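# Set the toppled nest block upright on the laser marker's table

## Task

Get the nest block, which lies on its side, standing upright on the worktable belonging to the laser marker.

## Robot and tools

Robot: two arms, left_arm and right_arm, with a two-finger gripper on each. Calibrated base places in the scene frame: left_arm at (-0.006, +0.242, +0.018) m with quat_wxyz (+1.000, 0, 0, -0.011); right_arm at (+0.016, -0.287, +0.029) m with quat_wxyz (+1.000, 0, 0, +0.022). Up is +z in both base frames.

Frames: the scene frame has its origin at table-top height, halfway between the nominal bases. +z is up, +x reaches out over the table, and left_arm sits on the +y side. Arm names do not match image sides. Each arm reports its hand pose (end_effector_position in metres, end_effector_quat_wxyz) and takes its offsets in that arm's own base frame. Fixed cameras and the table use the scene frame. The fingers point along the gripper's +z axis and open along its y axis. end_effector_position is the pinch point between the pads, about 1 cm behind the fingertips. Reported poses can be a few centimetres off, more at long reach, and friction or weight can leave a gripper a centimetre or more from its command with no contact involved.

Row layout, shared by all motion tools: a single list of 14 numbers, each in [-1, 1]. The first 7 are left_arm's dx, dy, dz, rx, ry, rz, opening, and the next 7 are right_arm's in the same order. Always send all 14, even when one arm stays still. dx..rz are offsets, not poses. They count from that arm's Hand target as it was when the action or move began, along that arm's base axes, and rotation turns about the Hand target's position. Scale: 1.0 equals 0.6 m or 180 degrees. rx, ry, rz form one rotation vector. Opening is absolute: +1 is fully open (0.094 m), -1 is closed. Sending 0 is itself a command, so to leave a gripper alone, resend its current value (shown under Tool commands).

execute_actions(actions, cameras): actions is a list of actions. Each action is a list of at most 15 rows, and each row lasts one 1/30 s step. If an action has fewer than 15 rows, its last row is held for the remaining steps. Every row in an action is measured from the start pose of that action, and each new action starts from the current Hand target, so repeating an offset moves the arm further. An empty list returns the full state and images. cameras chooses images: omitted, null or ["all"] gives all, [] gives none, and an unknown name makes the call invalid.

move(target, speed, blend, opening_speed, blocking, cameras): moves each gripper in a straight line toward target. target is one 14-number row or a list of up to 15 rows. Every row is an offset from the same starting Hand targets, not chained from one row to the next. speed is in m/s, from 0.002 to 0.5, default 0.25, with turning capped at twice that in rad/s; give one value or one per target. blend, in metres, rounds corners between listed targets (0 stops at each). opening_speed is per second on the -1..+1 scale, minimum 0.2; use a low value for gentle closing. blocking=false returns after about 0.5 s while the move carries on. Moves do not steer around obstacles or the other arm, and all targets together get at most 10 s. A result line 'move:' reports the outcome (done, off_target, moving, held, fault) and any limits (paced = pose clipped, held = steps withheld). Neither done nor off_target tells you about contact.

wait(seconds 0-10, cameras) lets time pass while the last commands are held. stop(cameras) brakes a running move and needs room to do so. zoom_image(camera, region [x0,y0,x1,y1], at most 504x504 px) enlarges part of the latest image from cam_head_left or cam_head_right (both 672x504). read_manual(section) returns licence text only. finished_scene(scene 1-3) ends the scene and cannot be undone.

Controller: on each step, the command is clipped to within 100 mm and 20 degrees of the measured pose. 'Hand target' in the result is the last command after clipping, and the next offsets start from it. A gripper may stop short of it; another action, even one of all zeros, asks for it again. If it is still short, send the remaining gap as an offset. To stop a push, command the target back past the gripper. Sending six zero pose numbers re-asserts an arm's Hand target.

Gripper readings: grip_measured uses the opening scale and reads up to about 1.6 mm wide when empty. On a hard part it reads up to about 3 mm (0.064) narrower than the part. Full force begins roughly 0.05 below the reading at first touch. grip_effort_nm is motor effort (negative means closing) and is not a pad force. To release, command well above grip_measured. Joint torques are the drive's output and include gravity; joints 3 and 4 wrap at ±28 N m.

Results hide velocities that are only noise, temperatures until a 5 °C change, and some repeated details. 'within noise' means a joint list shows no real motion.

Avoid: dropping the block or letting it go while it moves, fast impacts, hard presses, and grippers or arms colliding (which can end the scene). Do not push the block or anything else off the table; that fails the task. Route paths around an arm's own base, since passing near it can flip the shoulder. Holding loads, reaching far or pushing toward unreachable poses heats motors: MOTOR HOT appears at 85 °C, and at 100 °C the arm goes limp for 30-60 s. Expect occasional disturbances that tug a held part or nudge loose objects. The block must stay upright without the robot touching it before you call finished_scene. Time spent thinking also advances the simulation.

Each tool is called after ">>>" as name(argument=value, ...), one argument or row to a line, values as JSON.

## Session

>>> execute_actions(
  actions=[],
)

Scene clock: 0.00 s.
left_arm: end_effector_position=(+0.8007, -0.0754, +0.1250) grip_measured=+1.000 grip_effort_nm=n/a end_effector_quat_wxyz=(+0.472, -0.071, +0.837, -0.269) | right_arm: end_effector_position=(+0.8759, +0.1960, +0.2860) grip_measured=+1.000 grip_effort_nm=n/a end_effector_quat_wxyz=(+0.483, -0.046, +0.762, +0.429)
Joint positions: left_arm=[-0.014 2.082 1.533 0.09 0.381 -0.422 0.094] | right_arm=[0.101 2.239 2.094 -0.07 -0.675 0.53 0.094]
Joint velocities: within noise
Joint torques (N m): no reading
Heat: left arm: hottest waist 23 °C; right arm: hottest waist 24 °C.
Hand target: left_arm +0.8095, -0.0756, +0.1456; +0.488, -0.066, +0.827, -0.270 | right_arm +0.8804, +0.1964, +0.2898; +0.488, -0.049, +0.758, +0.429
Tool commands: left_gripper/opening=+1.0 right_gripper/opening=+1.0

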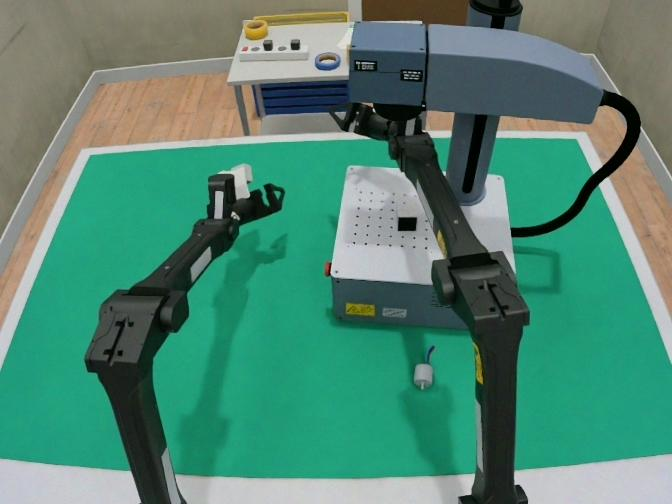

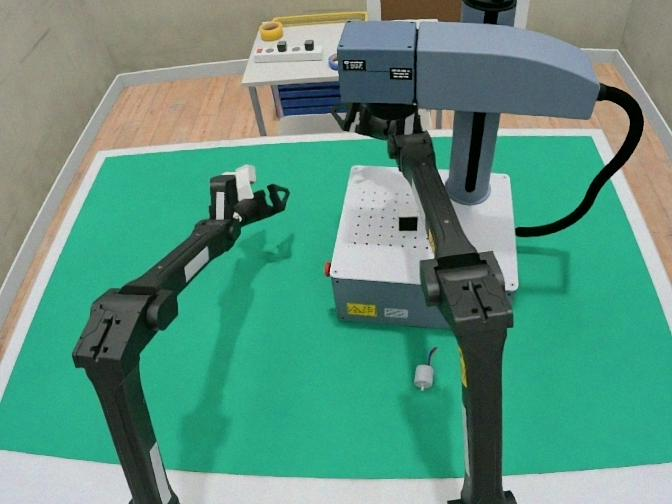

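>>> zoom_image(
  camera="cam_head_left",
  region=[370, 190, 440, 260],
)

>>> zoom_image(
  camera="cam_head_right",
  region=[370, 190, 440, 260],
)

>>> zoom_image(
  camera="cam_head_left",
  region=[320, 100, 540, 320],
)

Scaled by 7.200 from the camera's 672x504 image, which has a finer 960x720 frame.

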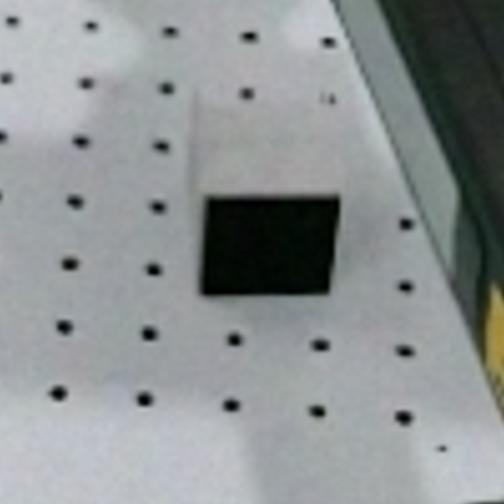

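Scaled by 7.200 from the camera's 672x504 image, which has a finer 960x720 frame.

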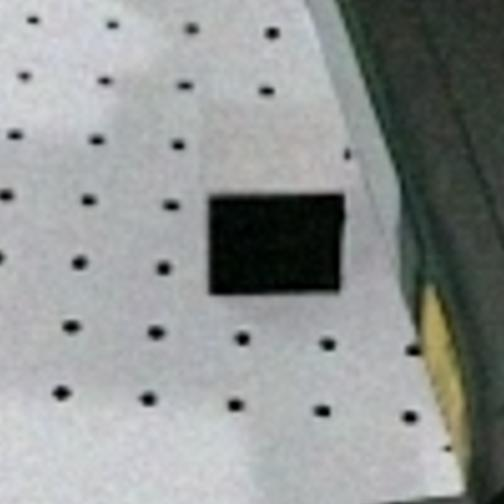

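Scaled by 2.291 from the camera's 672x504 image, which has a finer 960x720 frame.

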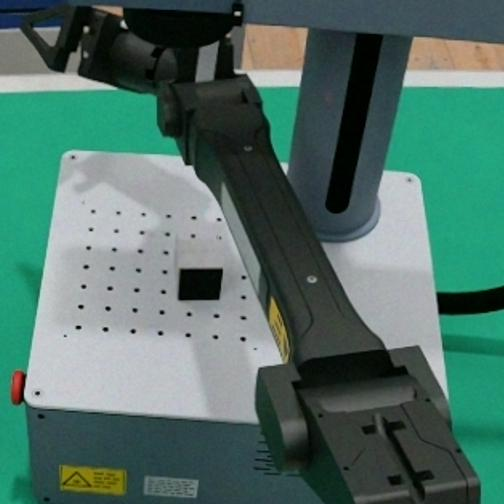

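>>> move(
  target=[
    [0,0,0,0,0,0,1,-0.551,-0.177,0.067,0,0,0,1],
    [0,0,0,0,0,0,1,-0.6,-0.2,0.01,-0.2863,0.3708,-0.044,1],
  ],
  speed=0.3,
  blend=0.04,
)

>>> zoom_image(
  camera="cam_head_left",
  region=[340, 160, 480, 300],
)

Scene clock: 8.07 s.
left_arm: end_effector_position=(+0.8007, -0.0754, +0.1250) grip_measured=+1.000 grip_effort_nm=0.051 end_effector_quat_wxyz=(+0.472, -0.071, +0.837, -0.269) | right_arm: end_effector_position=(+0.4890, +0.0487, +0.2991) grip_measured=+1.000 grip_effort_nm=-0.022 end_effector_quat_wxyz=(-0.012, +0.057, +0.998, +0.008)
Joint positions: left_arm=[-0.014 2.082 1.533 0.09 0.381 -0.422 0.094] | right_arm=[0.093 1.644 1.753 -1.702 -0.019 0.208 0.094]
Joint torques (N m): left_arm=[0.62 -22.18 10.71 2.26 -0.01 0.08] | right_arm=[4.31 -8.23 18.99 0.06 0.03 0]
Hand target: left_arm +0.8095, -0.0756, +0.1456; +0.488, -0.066, +0.827, -0.270 | right_arm +0.5205, +0.0766, +0.2957; -0.035, +0.039, +0.999, +0.001
Off the commanded pose: left_arm 0.022 m, 2 deg | right_arm 0.042 m, 3 deg.
joint sent to its limit (right arm) — joint 4 (wrist pitch), lower limit. The joint targets are off in position and orientation.
move: off_target (left_arm, right_arm)

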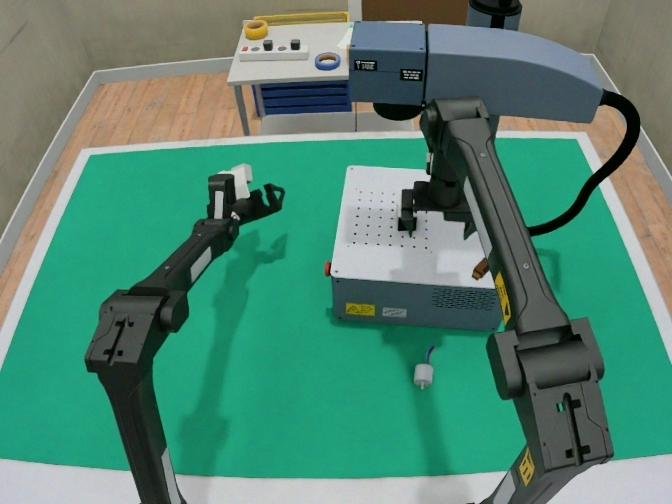

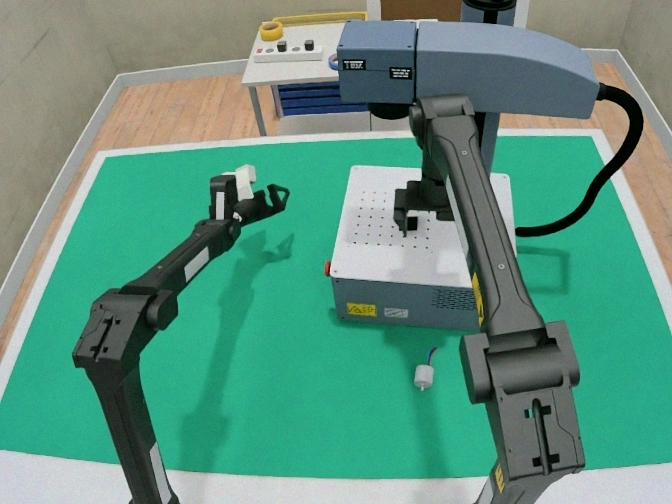

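Scaled by 3.600 from the camera's 672x504 image, which has a finer 960x720 frame.

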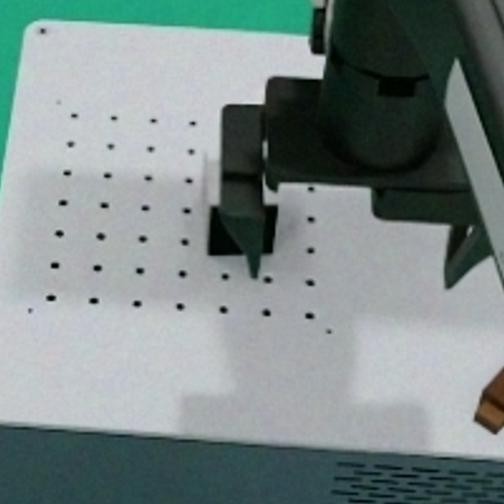

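>>> move(
  target=[
    [0,0,0,0,0,0,1,0.0,0.01,-0.175,0,0,0,1],
    [0,0,0,0,0,0,1,0.09,0.01,-0.175,0,0,0,1],
  ],
  speed=0.15,
)

>>> zoom_image(
  camera="cam_head_left",
  region=[340, 160, 480, 300],
)

Scene clock: 11.03 s.
left_arm: end_effector_position=(+0.8007, -0.0754, +0.1250) grip_measured=+1.000 grip_effort_nm=0.046 end_effector_quat_wxyz=(+0.472, -0.071, +0.837, -0.269) | right_arm: end_effector_position=(+0.5594, +0.0839, +0.1837) grip_measured=+1.000 grip_effort_nm=-0.027 end_effector_quat_wxyz=(-0.046, +0.036, +0.998, +0.001)
Joint positions: left_arm=[-0.014 2.082 1.533 0.09 0.381 -0.422 0.094] | right_arm=[0.144 1.898 1.796 -1.559 -0.018 0.216 0.094]
Joint torques (N m): left_arm=[0.56 -22.07 10.66 2.26 -0.01 0.08] | right_arm=[0.09 -16.97 15.41 -0.4 0.03 0]
Hand target: left_arm +0.8095, -0.0756, +0.1456; +0.488, -0.066, +0.827, -0.270 | right_arm +0.5745, +0.0826, +0.1908; -0.035, +0.039, +0.999, +0.001
Off the commanded pose: left_arm 0.022 m, 2 deg | right_arm 0.017 m, 1 deg.
move: off_target (left_arm, right_arm)

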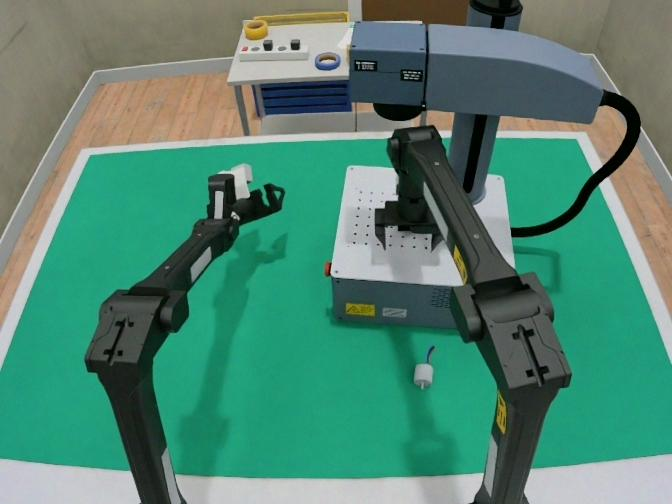

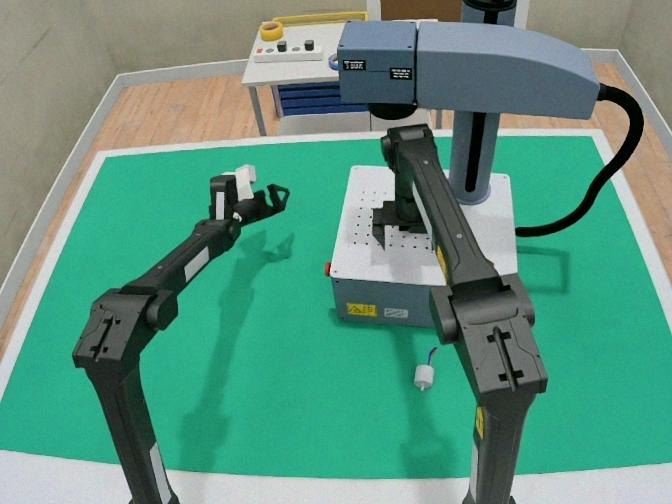

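Scaled by 3.600 from the camera's 672x504 image, which has a finer 960x720 frame.

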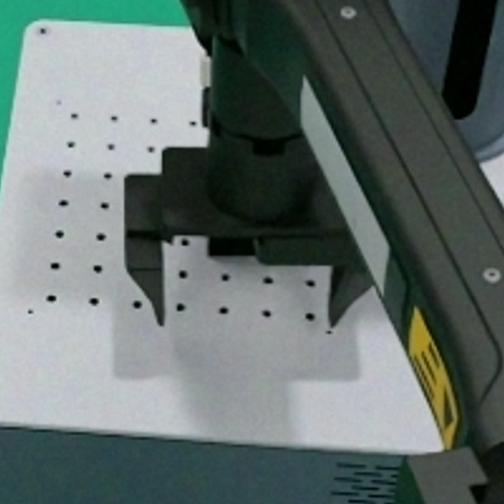

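>>> move(
  target=[0,0,0,0,0,0,1,0.0,0,-0.02,0,0,0,1],
  speed=0.03,
)

>>> zoom_image(
  camera="cam_head_left",
  region=[360, 200, 460, 300],
)

Scene clock: 13.17 s.
left_arm: end_effector_position=(+0.8007, -0.0754, +0.1250) grip_measured=+1.000 grip_effort_nm=0.051 end_effector_quat_wxyz=(+0.472, -0.071, +0.837, -0.269) | right_arm: end_effector_position=(+0.5624, +0.0843, +0.1826) grip_measured=+1.000 grip_effort_nm=-0.027 end_effector_quat_wxyz=(-0.041, +0.036, +0.999, +0.002)
Joint positions: left_arm=[-0.014 2.082 1.533 0.09 0.381 -0.422 0.094] | right_arm=[0.144 1.899 1.796 -1.547 -0.018 0.216 0.094]
Joint torques (N m): left_arm=[0.62 -22.12 10.69 2.26 -0.01 0.08] | right_arm=[0.38 -16.5 13.23 0.5 0.02 -0.01]
Hand target: left_arm +0.8095, -0.0756, +0.1456; +0.488, -0.066, +0.827, -0.270 | right_arm +0.5745, +0.0826, +0.1787; -0.035, +0.039, +0.999, +0.001
Off the commanded pose: left_arm 0.022 m, 2 deg | right_arm 0.013 m, 1 deg.
move: off_target (left_arm, right_arm)

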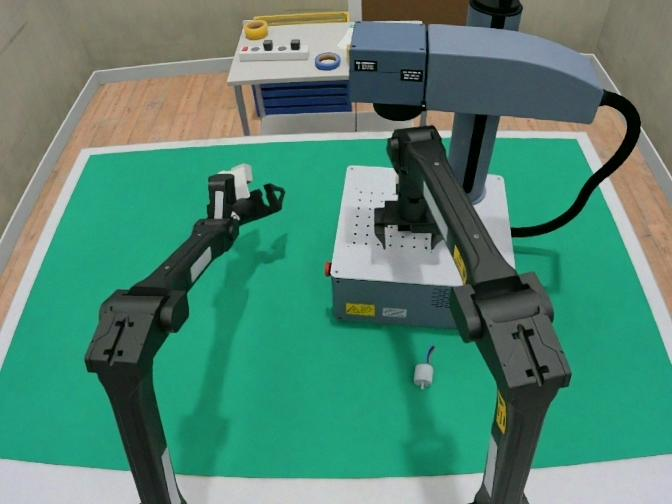

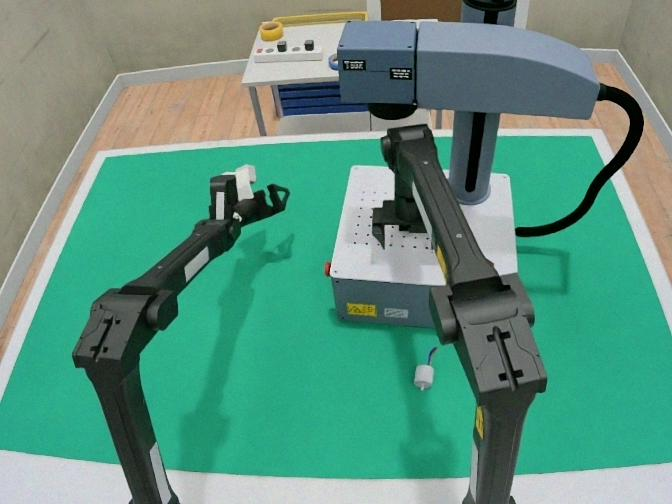

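Scaled by 5.040 from the camera's 672x504 image, which has a finer 960x720 frame.

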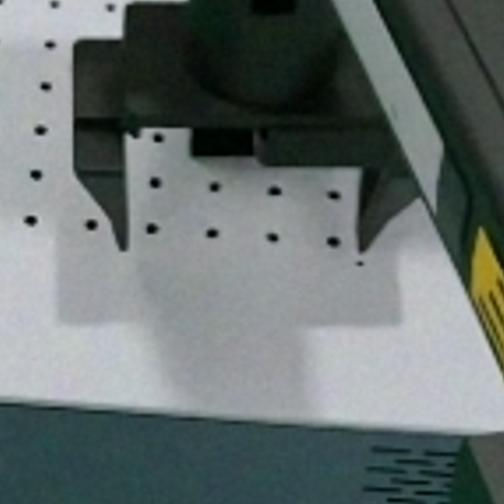

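>>> move(
  target=[
    [0,0,0,0,0,0,1,0.0,-0.008,0.04,0,0,0,1],
    [0,0,0,0,0,0,1,0.1,-0.011,0.048,0,0,0,1],
  ],
  speed=0.12,
)

>>> zoom_image(
  camera="cam_head_left",
  region=[360, 180, 460, 280],
)

>>> zoom_image(
  camera="cam_head_right",
  region=[360, 180, 460, 280],
)

Scene clock: 15.40 s.
left_arm: end_effector_position=(+0.8007, -0.0754, +0.1250) grip_measured=+1.000 grip_effort_nm=0.056 end_effector_quat_wxyz=(+0.472, -0.071, +0.837, -0.269) | right_arm: end_effector_position=(+0.5577, +0.0821, +0.1977) grip_measured=+1.000 grip_effort_nm=-0.017 end_effector_quat_wxyz=(-0.068, +0.033, +0.997, -0.004)
Joint positions: left_arm=[-0.014 2.082 1.533 0.09 0.381 -0.422 0.094] | right_arm=[0.142 1.921 1.864 -1.649 -0.016 0.207 0.094]
Joint torques (N m): left_arm=[0.56 -22.07 10.69 2.26 -0.01 0.08] | right_arm=[-0.91 -7.24 -25.99 -0.31 0 -0.14]
Hand target: left_arm +0.8095, -0.0756, +0.1456; +0.488, -0.066, +0.827, -0.270 | right_arm +0.6345, +0.0758, +0.2077; -0.035, +0.039, +0.999, +0.002
Off the commanded pose: left_arm 0.022 m, 2 deg | right_arm 0.078 m, 4 deg.
move: off_target (left_arm, right_arm)

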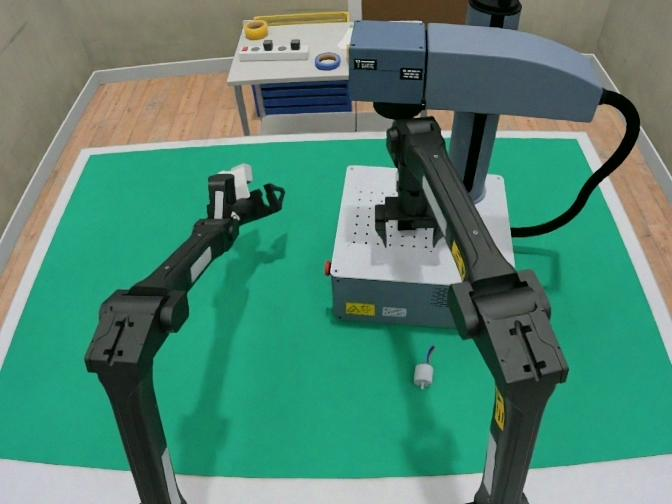

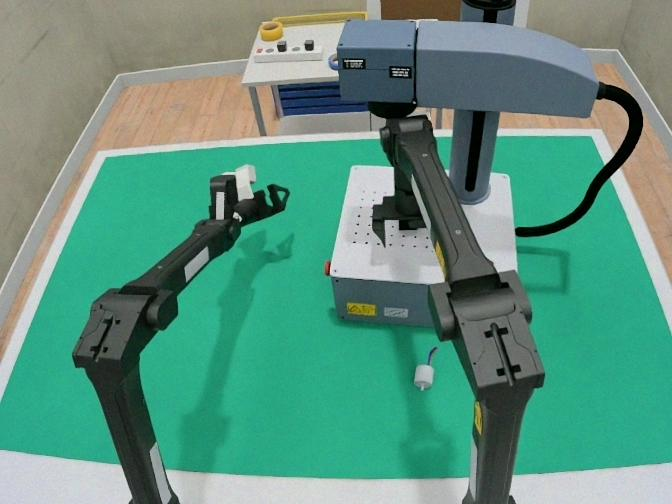

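Scaled by 5.040 from the camera's 672x504 image, which has a finer 960x720 frame.

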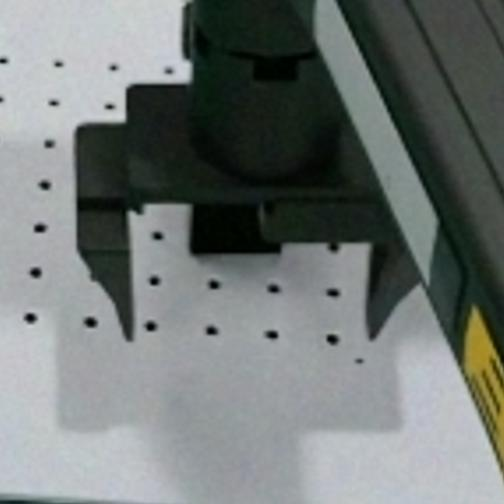

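Scaled by 5.040 from the camera's 672x504 image, which has a finer 960x720 frame.

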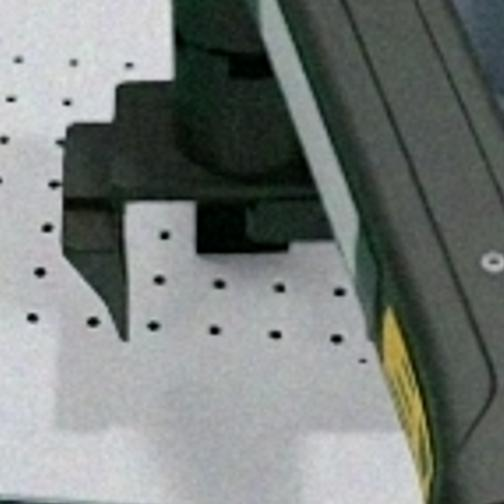

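>>> move(
  target=[0,0,0,0,0,0,1,-0.16,0.0,-0.02,0,-0.06,0,1],
  speed=0.15,
)

>>> zoom_image(
  camera="cam_head_left",
  region=[340, 80, 480, 220],
)

Scene clock: 17.23 s.
left_arm: end_effector_position=(+0.8007, -0.0754, +0.1250) grip_measured=+1.000 grip_effort_nm=0.056 end_effector_quat_wxyz=(+0.472, -0.071, +0.837, -0.269) | right_arm: end_effector_position=(+0.5386, +0.0754, +0.2011) grip_measured=+1.000 grip_effort_nm=-0.027 end_effector_quat_wxyz=(+0.060, +0.033, +0.998, +0.007)
Joint positions: left_arm=[-0.014 2.082 1.533 0.09 0.381 -0.422 0.094] | right_arm=[0.142 1.694 1.555 -1.311 0.007 0.209 0.094]
Joint torques (N m): left_arm=[0.62 -22.12 10.69 2.25 -0.01 0.08] | right_arm=[1.32 -15.09 10.3 0.92 0.06 0.06]
Heat: left arm: hottest elbow 28 °C; right arm: hottest elbow 29 °C.
Hand target: left_arm +0.8095, -0.0756, +0.1456; +0.488, -0.066, +0.827, -0.270 | right_arm +0.5384, +0.0758, +0.1955; +0.059, +0.039, +0.997, +0.005
Off the commanded pose: left_arm 0.022 m, 2 deg | right_arm 0.005 m, 1 deg.
move: off_target (left_arm)

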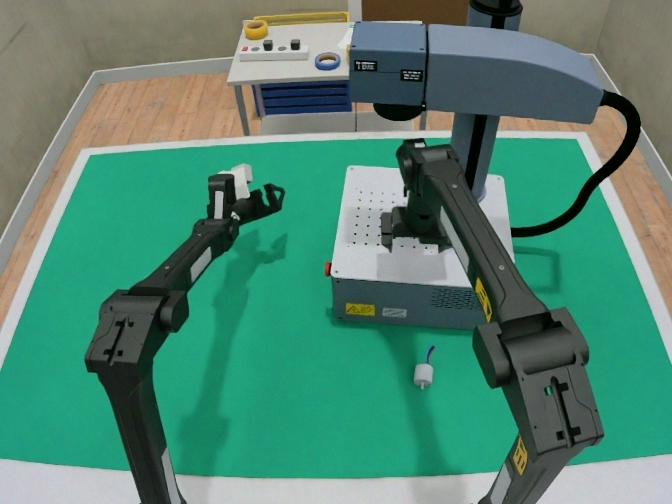

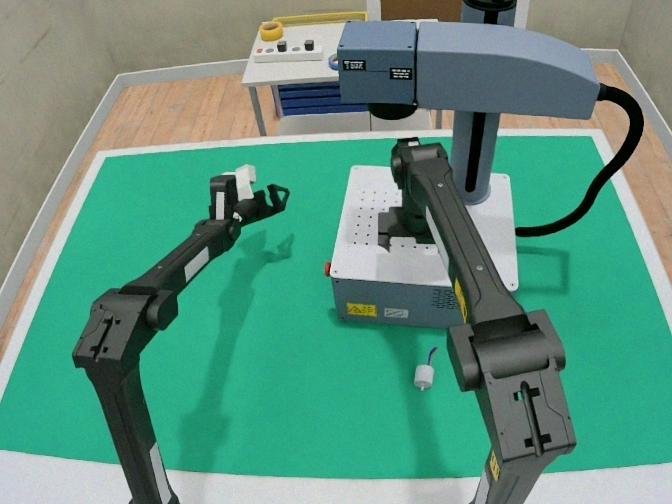

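Scaled by 3.600 from the camera's 672x504 image, which has a finer 960x720 frame.

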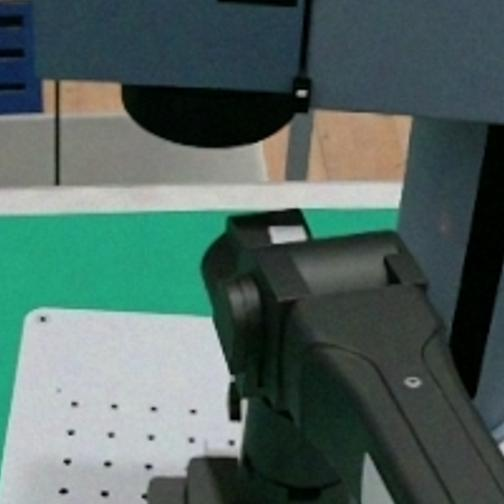

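>>> move(
  target=[
    [0,0,0,0,0,0,1,0.017,0.003,0.06,-0.0144,-0.183,0,1],
    [0,0,0,0,0,0,1,0.11,0.003,0.05,-0.0144,-0.183,0,1],
  ],
  speed=0.2,
)

>>> zoom_image(
  camera="cam_head_left",
  region=[360, 180, 460, 280],
)

>>> zoom_image(
  camera="cam_head_right",
  region=[360, 180, 460, 280],
)

Scene clock: 21.63 s.
left_arm: end_effector_position=(+0.8007, -0.0754, +0.1250) grip_measured=+1.000 grip_effort_nm=0.066 end_effector_quat_wxyz=(+0.472, -0.071, +0.837, -0.269) | right_arm: end_effector_position=(+0.5840, +0.0758, +0.2008) grip_measured=+1.000 grip_effort_nm=-0.017 end_effector_quat_wxyz=(+0.315, +0.038, +0.948, -0.011)
Joint positions: left_arm=[-0.014 2.082 1.533 0.09 0.381 -0.422 0.094] | right_arm=[0.173 1.545 1.247 -0.645 0.147 0.204 0.094]
Joint torques (N m): left_arm=[0.5 -22.18 10.7 2.26 -0.02 0.08] | right_arm=[1.14 -13.57 16.39 2 -0.24 -0.15]
Hand target: left_arm +0.8095, -0.0756, +0.1456; +0.488, -0.066, +0.827, -0.270 | right_arm +0.6045, +0.0776, +0.2255; +0.341, +0.034, +0.940, -0.006
Off the commanded pose: left_arm 0.022 m, 2 deg | right_arm 0.032 m, 3 deg.
move: off_target (left_arm, right_arm)

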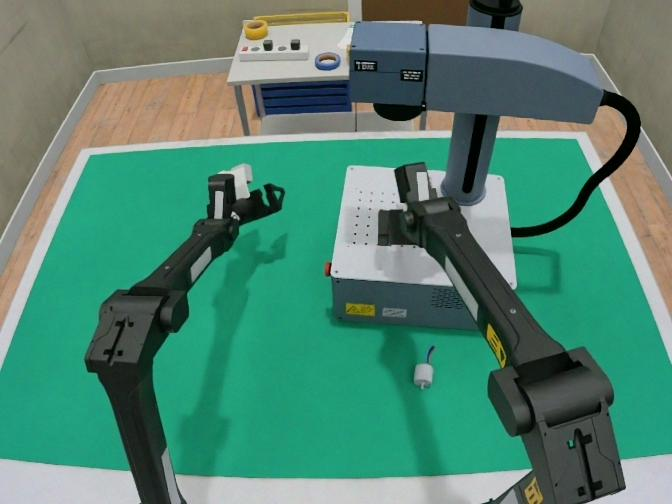

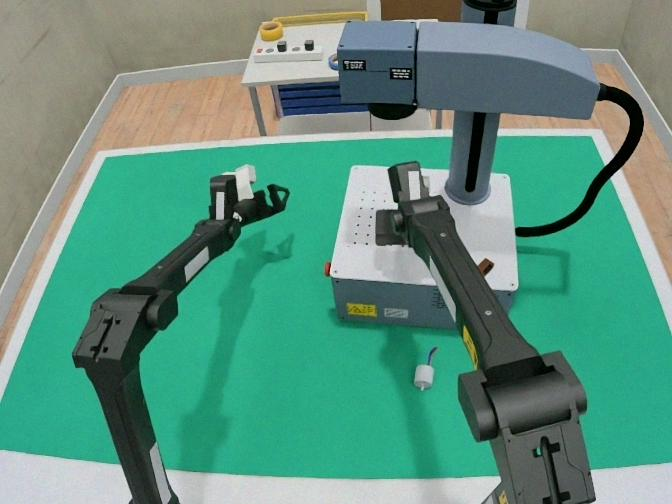

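Scaled by 5.040 from the camera's 672x504 image, which has a finer 960x720 frame.

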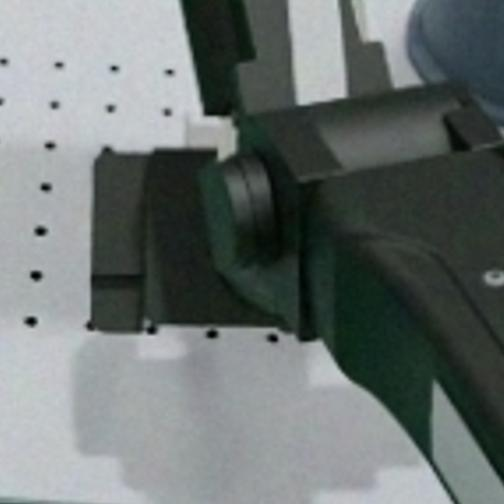

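Scaled by 5.040 from the camera's 672x504 image, which has a finer 960x720 frame.

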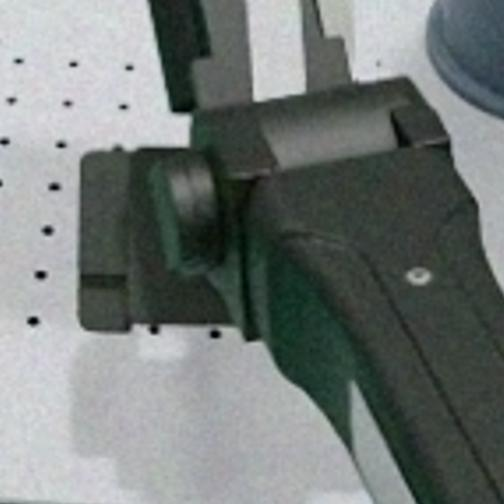

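>>> move(
  target=[0,0,0,0,0,0,1,0.073,0.003,-0.008,0,0,0,1],
  speed=0.1,
)

>>> zoom_image(
  camera="cam_head_left",
  region=[360, 180, 460, 280],
)

>>> zoom_image(
  camera="cam_head_right",
  region=[360, 180, 460, 280],
)

Scene clock: 23.40 s.
left_arm: end_effector_position=(+0.8007, -0.0754, +0.1250) grip_measured=+1.000 grip_effort_nm=0.061 end_effector_quat_wxyz=(+0.472, -0.071, +0.837, -0.269) | right_arm: end_effector_position=(+0.6281, +0.0847, +0.2032) grip_measured=+1.000 grip_effort_nm=-0.022 end_effector_quat_wxyz=(+0.324, +0.033, +0.945, -0.007)
Joint positions: left_arm=[-0.014 2.082 1.533 0.09 0.381 -0.422 0.094] | right_arm=[0.173 1.648 1.37 -0.645 0.141 0.196 0.094]
Joint torques (N m): left_arm=[0.67 -22.18 10.71 2.26 -0.01 0.08] | right_arm=[-0.15 -14.68 16.84 1.44 -0.22 -0.12]
Hand target: left_arm +0.8095, -0.0756, +0.1456; +0.488, -0.066, +0.827, -0.270 | right_arm +0.6483, +0.0795, +0.2209; +0.341, +0.035, +0.940, -0.006
Off the commanded pose: left_arm 0.022 m, 2 deg | right_arm 0.027 m, 2 deg.
move: off_target (left_arm, right_arm)

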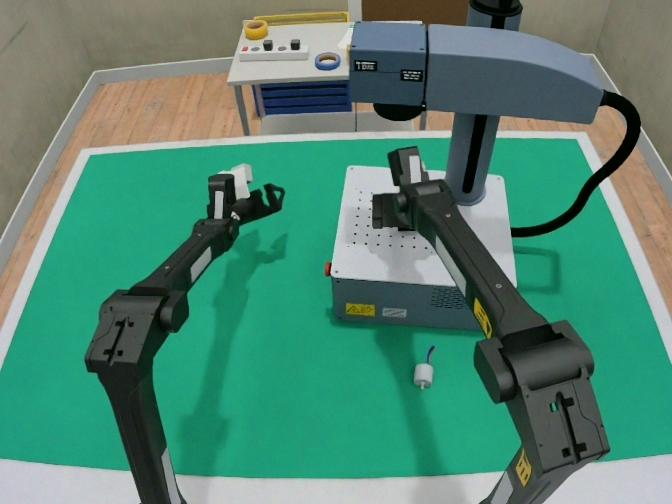

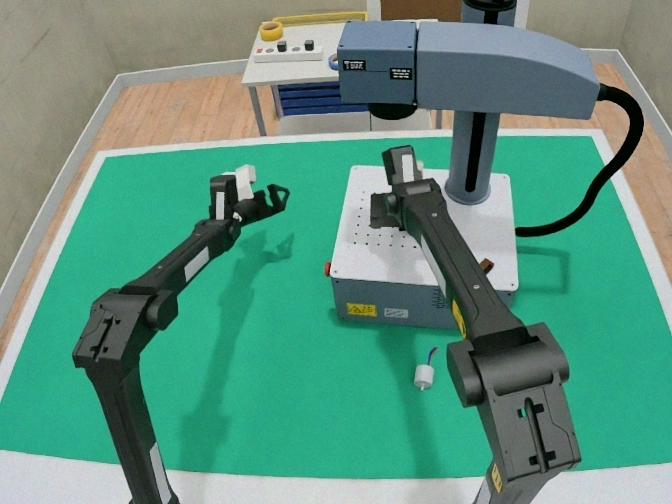

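Scaled by 5.040 from the camera's 672x504 image, which has a finer 960x720 frame.

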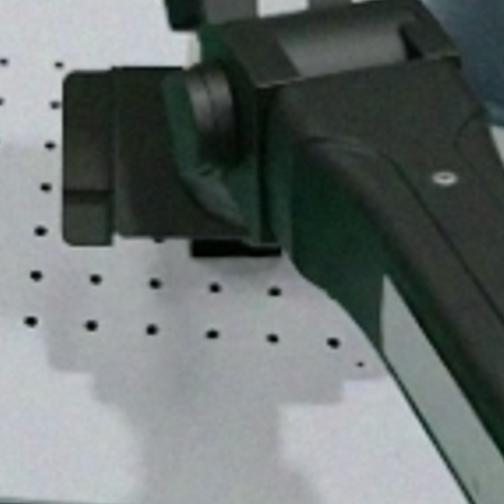

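Scaled by 5.040 from the camera's 672x504 image, which has a finer 960x720 frame.

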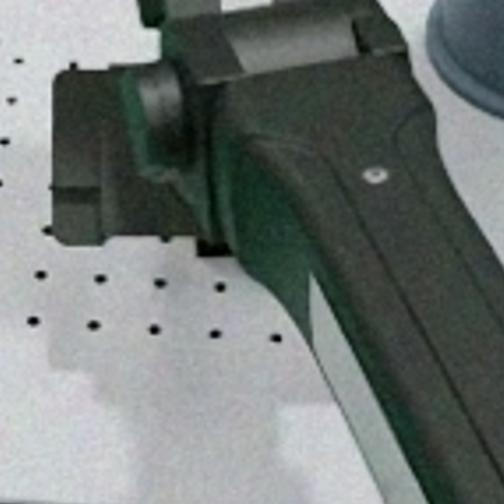

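>>> move(
  target=[0,0,0,0,0,0,1,-0.004,-0.02,-0.02,0,0,0,1],
  speed=0.08,
  cameras=[],
)

Scene clock: 24.97 s.
left_arm: end_effector_position=(+0.8007, -0.0754, +0.1250) grip_measured=+1.000 grip_effort_nm=0.056 end_effector_quat_wxyz=(+0.472, -0.071, +0.837, -0.269) | right_arm: end_effector_position=(+0.6335, +0.0731, +0.2058) grip_measured=+1.000 grip_effort_nm=-0.022 end_effector_quat_wxyz=(+0.332, +0.035, +0.943, -0.005)
Joint positions: left_arm=[-0.014 2.082 1.533 0.09 0.381 -0.422 0.094] | right_arm=[0.15 1.648 1.37 -0.626 0.127 0.181 0.094]
Joint torques (N m): left_arm=[0.67 -22.24 10.66 2.28 -0.01 0.08] | right_arm=[0.56 -13.8 13.82 2.21 -0.26 -0.16]
Hand target: left_arm +0.8095, -0.0756, +0.1456; +0.488, -0.066, +0.827, -0.270 | right_arm +0.6458, +0.0674, +0.2089; +0.341, +0.034, +0.940, -0.006
Off the commanded pose: left_arm 0.022 m, 2 deg | right_arm 0.014 m, 1 deg.
move: off_target (left_arm, right_arm)

>>> move(
  target=[0,0,0,0,0,0,1,-0.01,0.005,-0.03,0,0,0,1],
  speed=0.08,
)

>>> zoom_image(
  camera="cam_head_left",
  region=[360, 180, 460, 280],
)

Scene clock: 26.67 s.
left_arm: end_effector_position=(+0.8007, -0.0754, +0.1250) grip_measured=+1.000 grip_effort_nm=0.056 end_effector_quat_wxyz=(+0.472, -0.071, +0.837, -0.269) | right_arm: end_effector_position=(+0.6382, +0.0739, +0.2056) grip_measured=+1.000 grip_effort_nm=-0.027 end_effector_quat_wxyz=(+0.348, +0.036, +0.937, -0.003)
Joint positions: left_arm=[-0.014 2.082 1.533 0.09 0.381 -0.422 0.094] | right_arm=[0.15 1.648 1.355 -0.578 0.127 0.179 0.094]
Joint torques (N m): left_arm=[0.62 -22.12 10.69 2.25 -0.01 0.08] | right_arm=[0.5 -14.15 10.99 2.15 -0.02 -0.09]
Hand target: left_arm +0.8095, -0.0756, +0.1456; +0.488, -0.066, +0.827, -0.270 | right_arm +0.6399, +0.0704, +0.1909; +0.341, +0.034, +0.940, -0.006
Off the commanded pose: left_arm 0.022 m, 2 deg | right_arm 0.015 m, 1 deg.
move: off_target (left_arm, right_arm)

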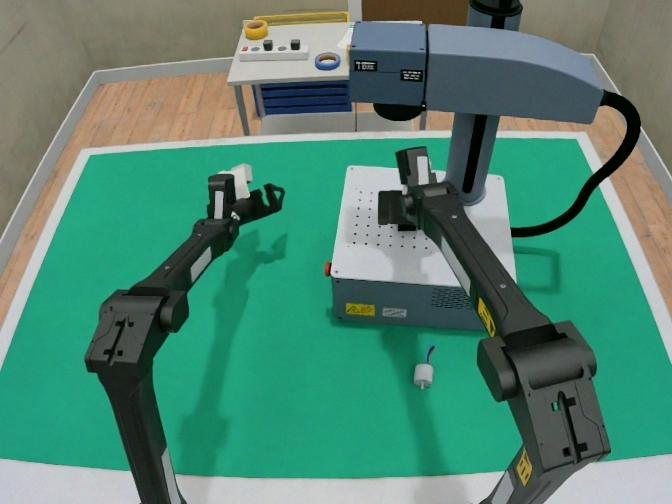

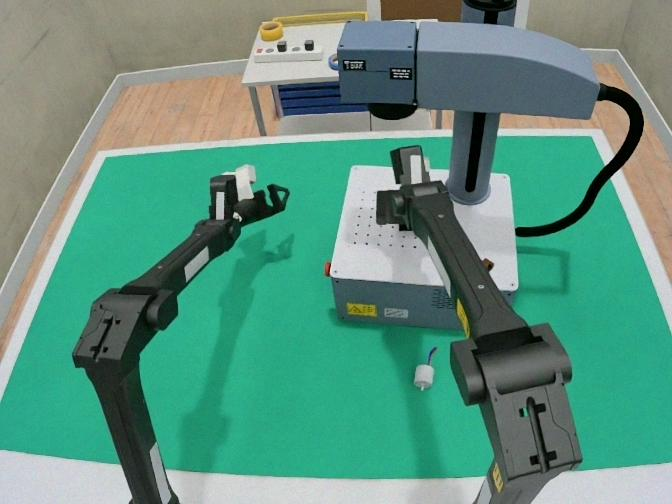

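Scaled by 5.040 from the camera's 672x504 image, which has a finer 960x720 frame.

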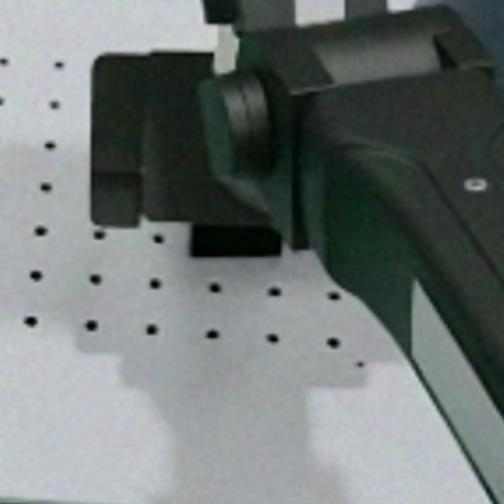

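>>> move(
  target=[0,0,0,0,0,0,1,-0.02,0.005,-0.025,0,0,0,1],
  speed=0.08,
  cameras=[],
)

Scene clock: 28.67 s.
left_arm: end_effector_position=(+0.8007, -0.0754, +0.1250) grip_measured=+1.000 grip_effort_nm=0.061 end_effector_quat_wxyz=(+0.472, -0.071, +0.837, -0.269) | right_arm: end_effector_position=(+0.6284, +0.0720, +0.1819) grip_measured=+1.000 grip_effort_nm=-0.027 end_effector_quat_wxyz=(+0.341, +0.036, +0.939, -0.005)
Joint positions: left_arm=[-0.014 2.082 1.533 0.09 0.381 -0.422 0.094] | right_arm=[0.15 1.648 1.296 -0.533 0.129 0.179 0.094]
Joint torques (N m): left_arm=[0.67 -22.12 10.69 2.28 -0.01 0.08] | right_arm=[1.32 -14.15 10.77 2.11 0.12 -0.06]
Hand target: left_arm +0.8095, -0.0756, +0.1456; +0.488, -0.066, +0.827, -0.270 | right_arm +0.6279, +0.0733, +0.1759; +0.341, +0.035, +0.940, -0.006
Off the commanded pose: left_arm 0.022 m, 2 deg | right_arm 0.006 m, 0 deg.
move: off_target (left_arm)

>>> move(
  target=[0,0,0,0,0,0,1,0,0,0.012,0,0,0,-0.3],
  opening_speed=0.6,
  speed=0.05,
)

>>> zoom_image(
  camera="cam_head_left",
  region=[360, 180, 460, 280],
)

Scene clock: 31.53 s.
left_arm: end_effector_position=(+0.8007, -0.0754, +0.1250) grip_measured=+1.000 grip_effort_nm=0.051 end_effector_quat_wxyz=(+0.472, -0.071, +0.837, -0.269) | right_arm: end_effector_position=(+0.6284, +0.0720, +0.1819) grip_measured=-0.155 grip_effort_nm=-1.043 end_effector_quat_wxyz=(+0.341, +0.036, +0.939, -0.005)
Joint positions: left_arm=[-0.014 2.082 1.533 0.09 0.381 -0.422 0.094] | right_arm=[0.15 1.648 1.296 -0.532 0.129 0.179 0.04]
Joint torques (N m): left_arm=[0.56 -22.01 10.7 2.26 -0.01 0.08] | right_arm=[1.55 -14.86 11.86 1.47 0.14 -0.02]
Hand target: left_arm +0.8095, -0.0756, +0.1456; +0.488, -0.066, +0.827, -0.270 | right_arm +0.6279, +0.0733, +0.1831; +0.341, +0.035, +0.940, -0.006
Off the commanded pose: left_arm 0.022 m, 2 deg | right_arm 0.002 m, 0 deg.
move: off_target (left_arm)

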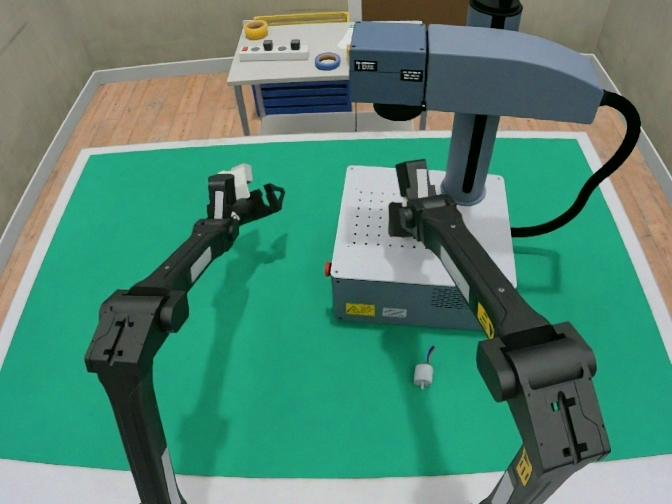

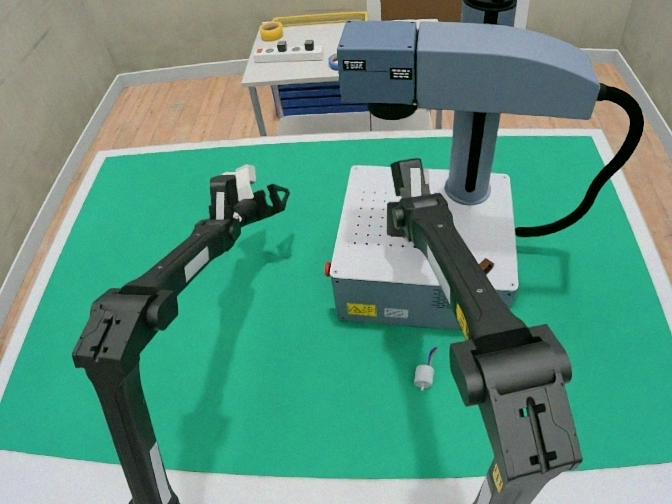

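Scaled by 5.040 from the camera's 672x504 image, which has a finer 960x720 frame.

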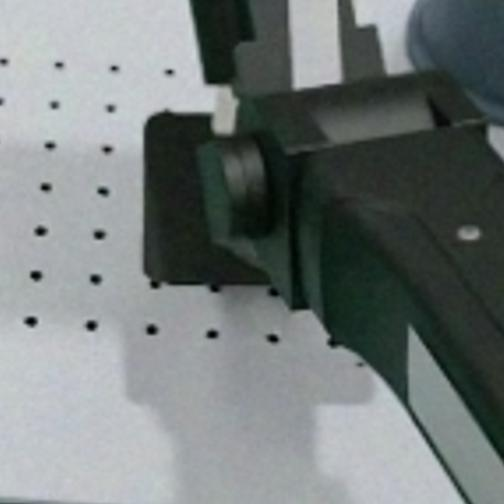

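>>> move(
  target=[
    [0,0,0,0,0,0,1,0,0,0.06,0,0,0,-0.3],
    [0,0,0,0,0,0,1,-0.168,0,0.07,0,0,0,-0.3],
  ],
  speed=0.2,
  blend=0.02,
)

>>> zoom_image(
  camera="cam_head_left",
  region=[360, 200, 460, 300],
)

Scene clock: 33.87 s.
left_arm: end_effector_position=(+0.8007, -0.0754, +0.1250) grip_measured=+1.000 grip_effort_nm=0.056 end_effector_quat_wxyz=(+0.472, -0.071, +0.837, -0.269) | right_arm: end_effector_position=(+0.5299, +0.0673, +0.2193) grip_measured=-0.156 grip_effort_nm=-1.048 end_effector_quat_wxyz=(+0.336, +0.033, +0.941, -0.009)
Joint positions: left_arm=[-0.014 2.082 1.533 0.09 0.381 -0.422 0.094] | right_arm=[0.175 1.374 1.097 -0.622 0.15 0.194 0.04]
Joint torques (N m): left_arm=[0.67 -22.18 10.67 2.29 -0.01 0.08] | right_arm=[2.08 -12.34 11.66 1.32 0.18 -0.01]
Hand target: left_arm +0.8095, -0.0756, +0.1456; +0.488, -0.066, +0.827, -0.270 | right_arm +0.5271, +0.0734, +0.2251; +0.341, +0.035, +0.940, -0.006
Off the commanded pose: left_arm 0.022 m, 2 deg | right_arm 0.009 m, 1 deg.
move: off_target (left_arm); blend cut to 0.018 m at target 1

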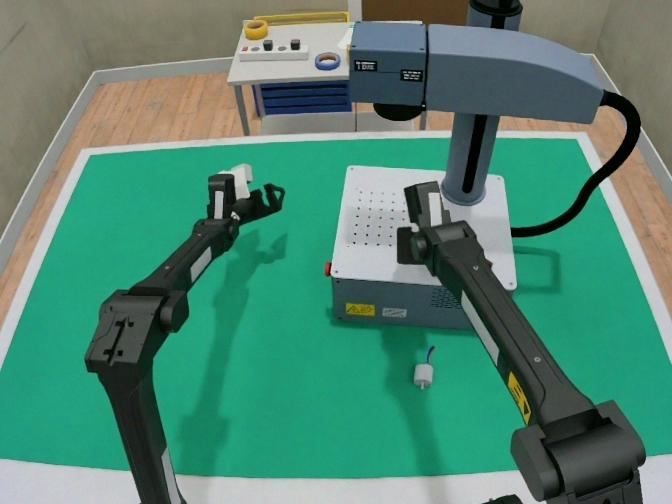

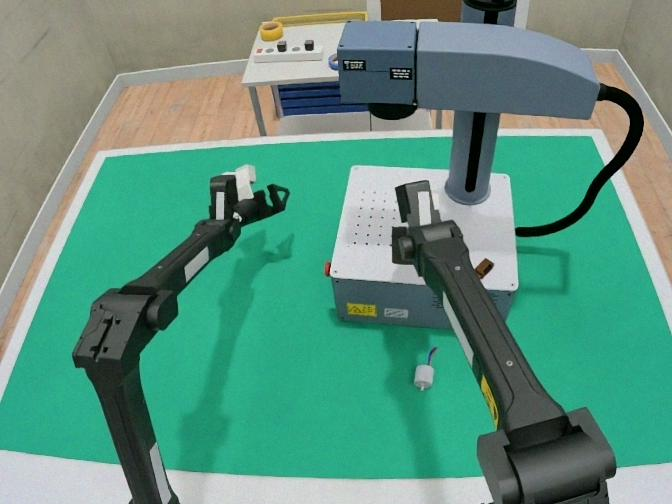

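Scaled by 5.040 from the camera's 672x504 image, which has a finer 960x720 frame.

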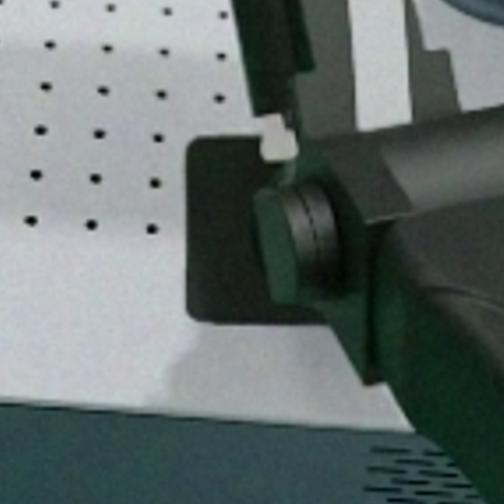

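>>> move(
  target=[0,0,0,0,0,0,1,0,0,-0.068,0,0,0,-0.3],
  speed=0.08,
  cameras=[],
)

Scene clock: 35.50 s.
left_arm: end_effector_position=(+0.8007, -0.0754, +0.1250) grip_measured=+1.000 grip_effort_nm=0.046 end_effector_quat_wxyz=(+0.472, -0.071, +0.837, -0.269) | right_arm: end_effector_position=(+0.5234, +0.0661, +0.1829) grip_measured=-0.156 grip_effort_nm=-1.048 end_effector_quat_wxyz=(+0.332, +0.034, +0.943, -0.010)
Joint positions: left_arm=[-0.014 2.082 1.533 0.09 0.381 -0.422 0.094] | right_arm=[0.175 1.392 1.017 -0.532 0.151 0.195 0.04]
Joint torques (N m): left_arm=[0.62 -22.18 10.69 2.25 -0.01 0.08] | right_arm=[2.49 -10.7 11.36 2.41 0.15 0.07]
Hand target: left_arm +0.8095, -0.0756, +0.1456; +0.488, -0.066, +0.827, -0.270 | right_arm +0.5270, +0.0733, +0.1841; +0.340, +0.034, +0.940, -0.006
Off the commanded pose: left_arm 0.022 m, 2 deg | right_arm 0.008 m, 1 deg.
move: off_target (left_arm)

>>> move(
  target=[0,0,0,0,0,0,1,0,0,-0.003,0,0,0,1],
  opening_speed=0.5,
  speed=0.05,
  cameras=[],
)

>>> move(
  target=[0,0,0,0,0,0,1,-0.12,0,0.14,0,0,0,1],
  speed=0.2,
)

>>> zoom_image(
  camera="cam_head_left",
  region=[340, 180, 480, 320],
)

Scene clock: 39.07 s.
left_arm: end_effector_position=(+0.8007, -0.0754, +0.1250) grip_measured=+1.000 grip_effort_nm=0.051 end_effector_quat_wxyz=(+0.472, -0.071, +0.837, -0.269) | right_arm: end_effector_position=(+0.5260, +0.0663, +0.1849) grip_measured=+0.997 grip_effort_nm=0.085 end_effector_quat_wxyz=(+0.338, +0.034, +0.940, -0.009)
Joint positions: left_arm=[-0.014 2.082 1.533 0.09 0.381 -0.422 0.094] | right_arm=[0.175 1.392 1.017 -0.519 0.152 0.195 0.094]
Joint torques (N m): left_arm=[0.56 -22.18 10.67 2.22 -0.02 0.08] | right_arm=[1.96 -9.52 11.25 2.1 0.14 0.06]
Heat: left arm: hottest elbow 33 °C; right arm: hottest elbow 33 °C.
Hand target: left_arm +0.8095, -0.0756, +0.1456; +0.488, -0.066, +0.827, -0.270 | right_arm +0.5270, +0.0734, +0.1823; +0.340, +0.035, +0.940, -0.006
Off the commanded pose: left_arm 0.022 m, 2 deg | right_arm 0.008 m, 0 deg.
move: off_target (left_arm)

Scene clock: 40.30 s.
left_arm: end_effector_position=(+0.8007, -0.0754, +0.1250) grip_measured=+1.000 grip_effort_nm=0.056 end_effector_quat_wxyz=(+0.472, -0.071, +0.837, -0.269) | right_arm: end_effector_position=(+0.4547, +0.0671, +0.2642) grip_measured=+0.998 grip_effort_nm=0.081 end_effector_quat_wxyz=(+0.341, +0.034, +0.939, -0.009)
Joint positions: left_arm=[-0.014 2.082 1.533 0.09 0.381 -0.422 0.094] | right_arm=[0.213 1.145 1.014 -0.762 0.176 0.224 0.094]
Joint torques (N m): left_arm=[0.67 -22.07 10.7 2.24 -0.01 0.08] | right_arm=[2.43 -7.77 13.14 1.11 0.2 0.12]
Hand target: left_arm +0.8095, -0.0756, +0.1456; +0.488, -0.066, +0.827, -0.270 | right_arm +0.4551, +0.0735, +0.2664; +0.340, +0.034, +0.940, -0.006
Off the commanded pose: left_arm 0.022 m, 2 deg | right_arm 0.007 m, 0 deg.
move: off_target (left_arm)

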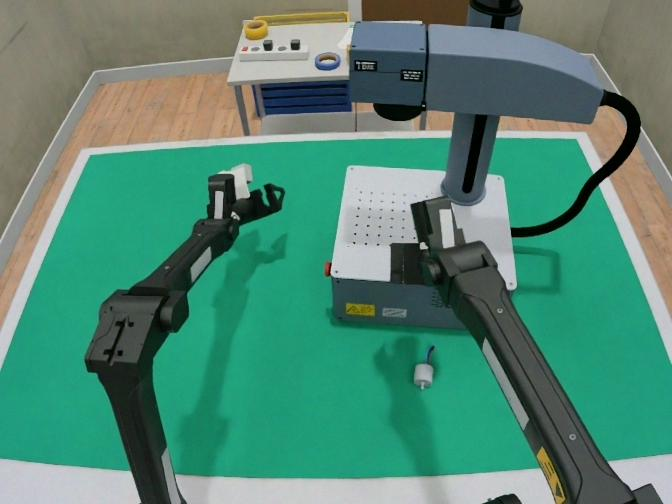

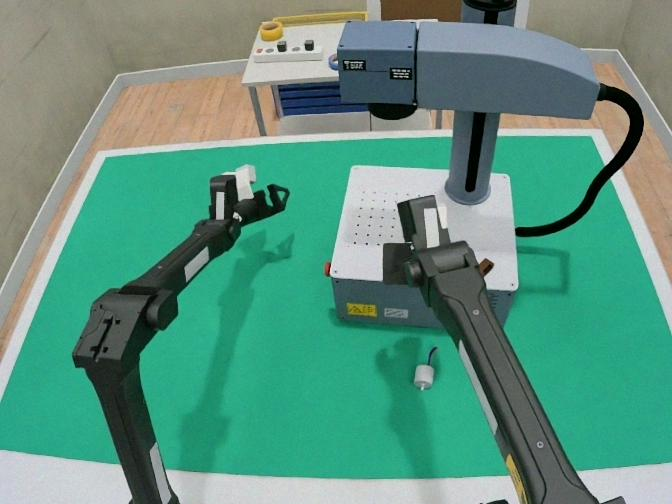

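Scaled by 3.600 from the camera's 672x504 image, which has a finer 960x720 frame.

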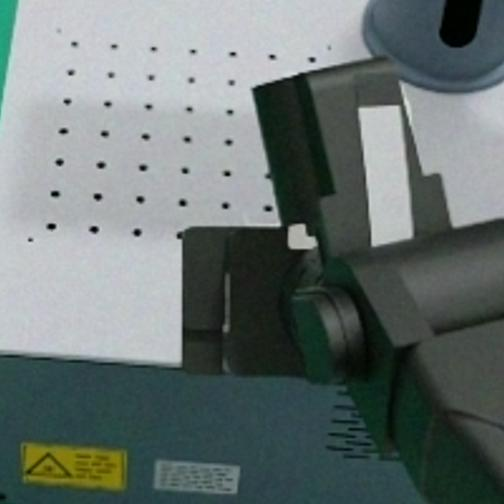

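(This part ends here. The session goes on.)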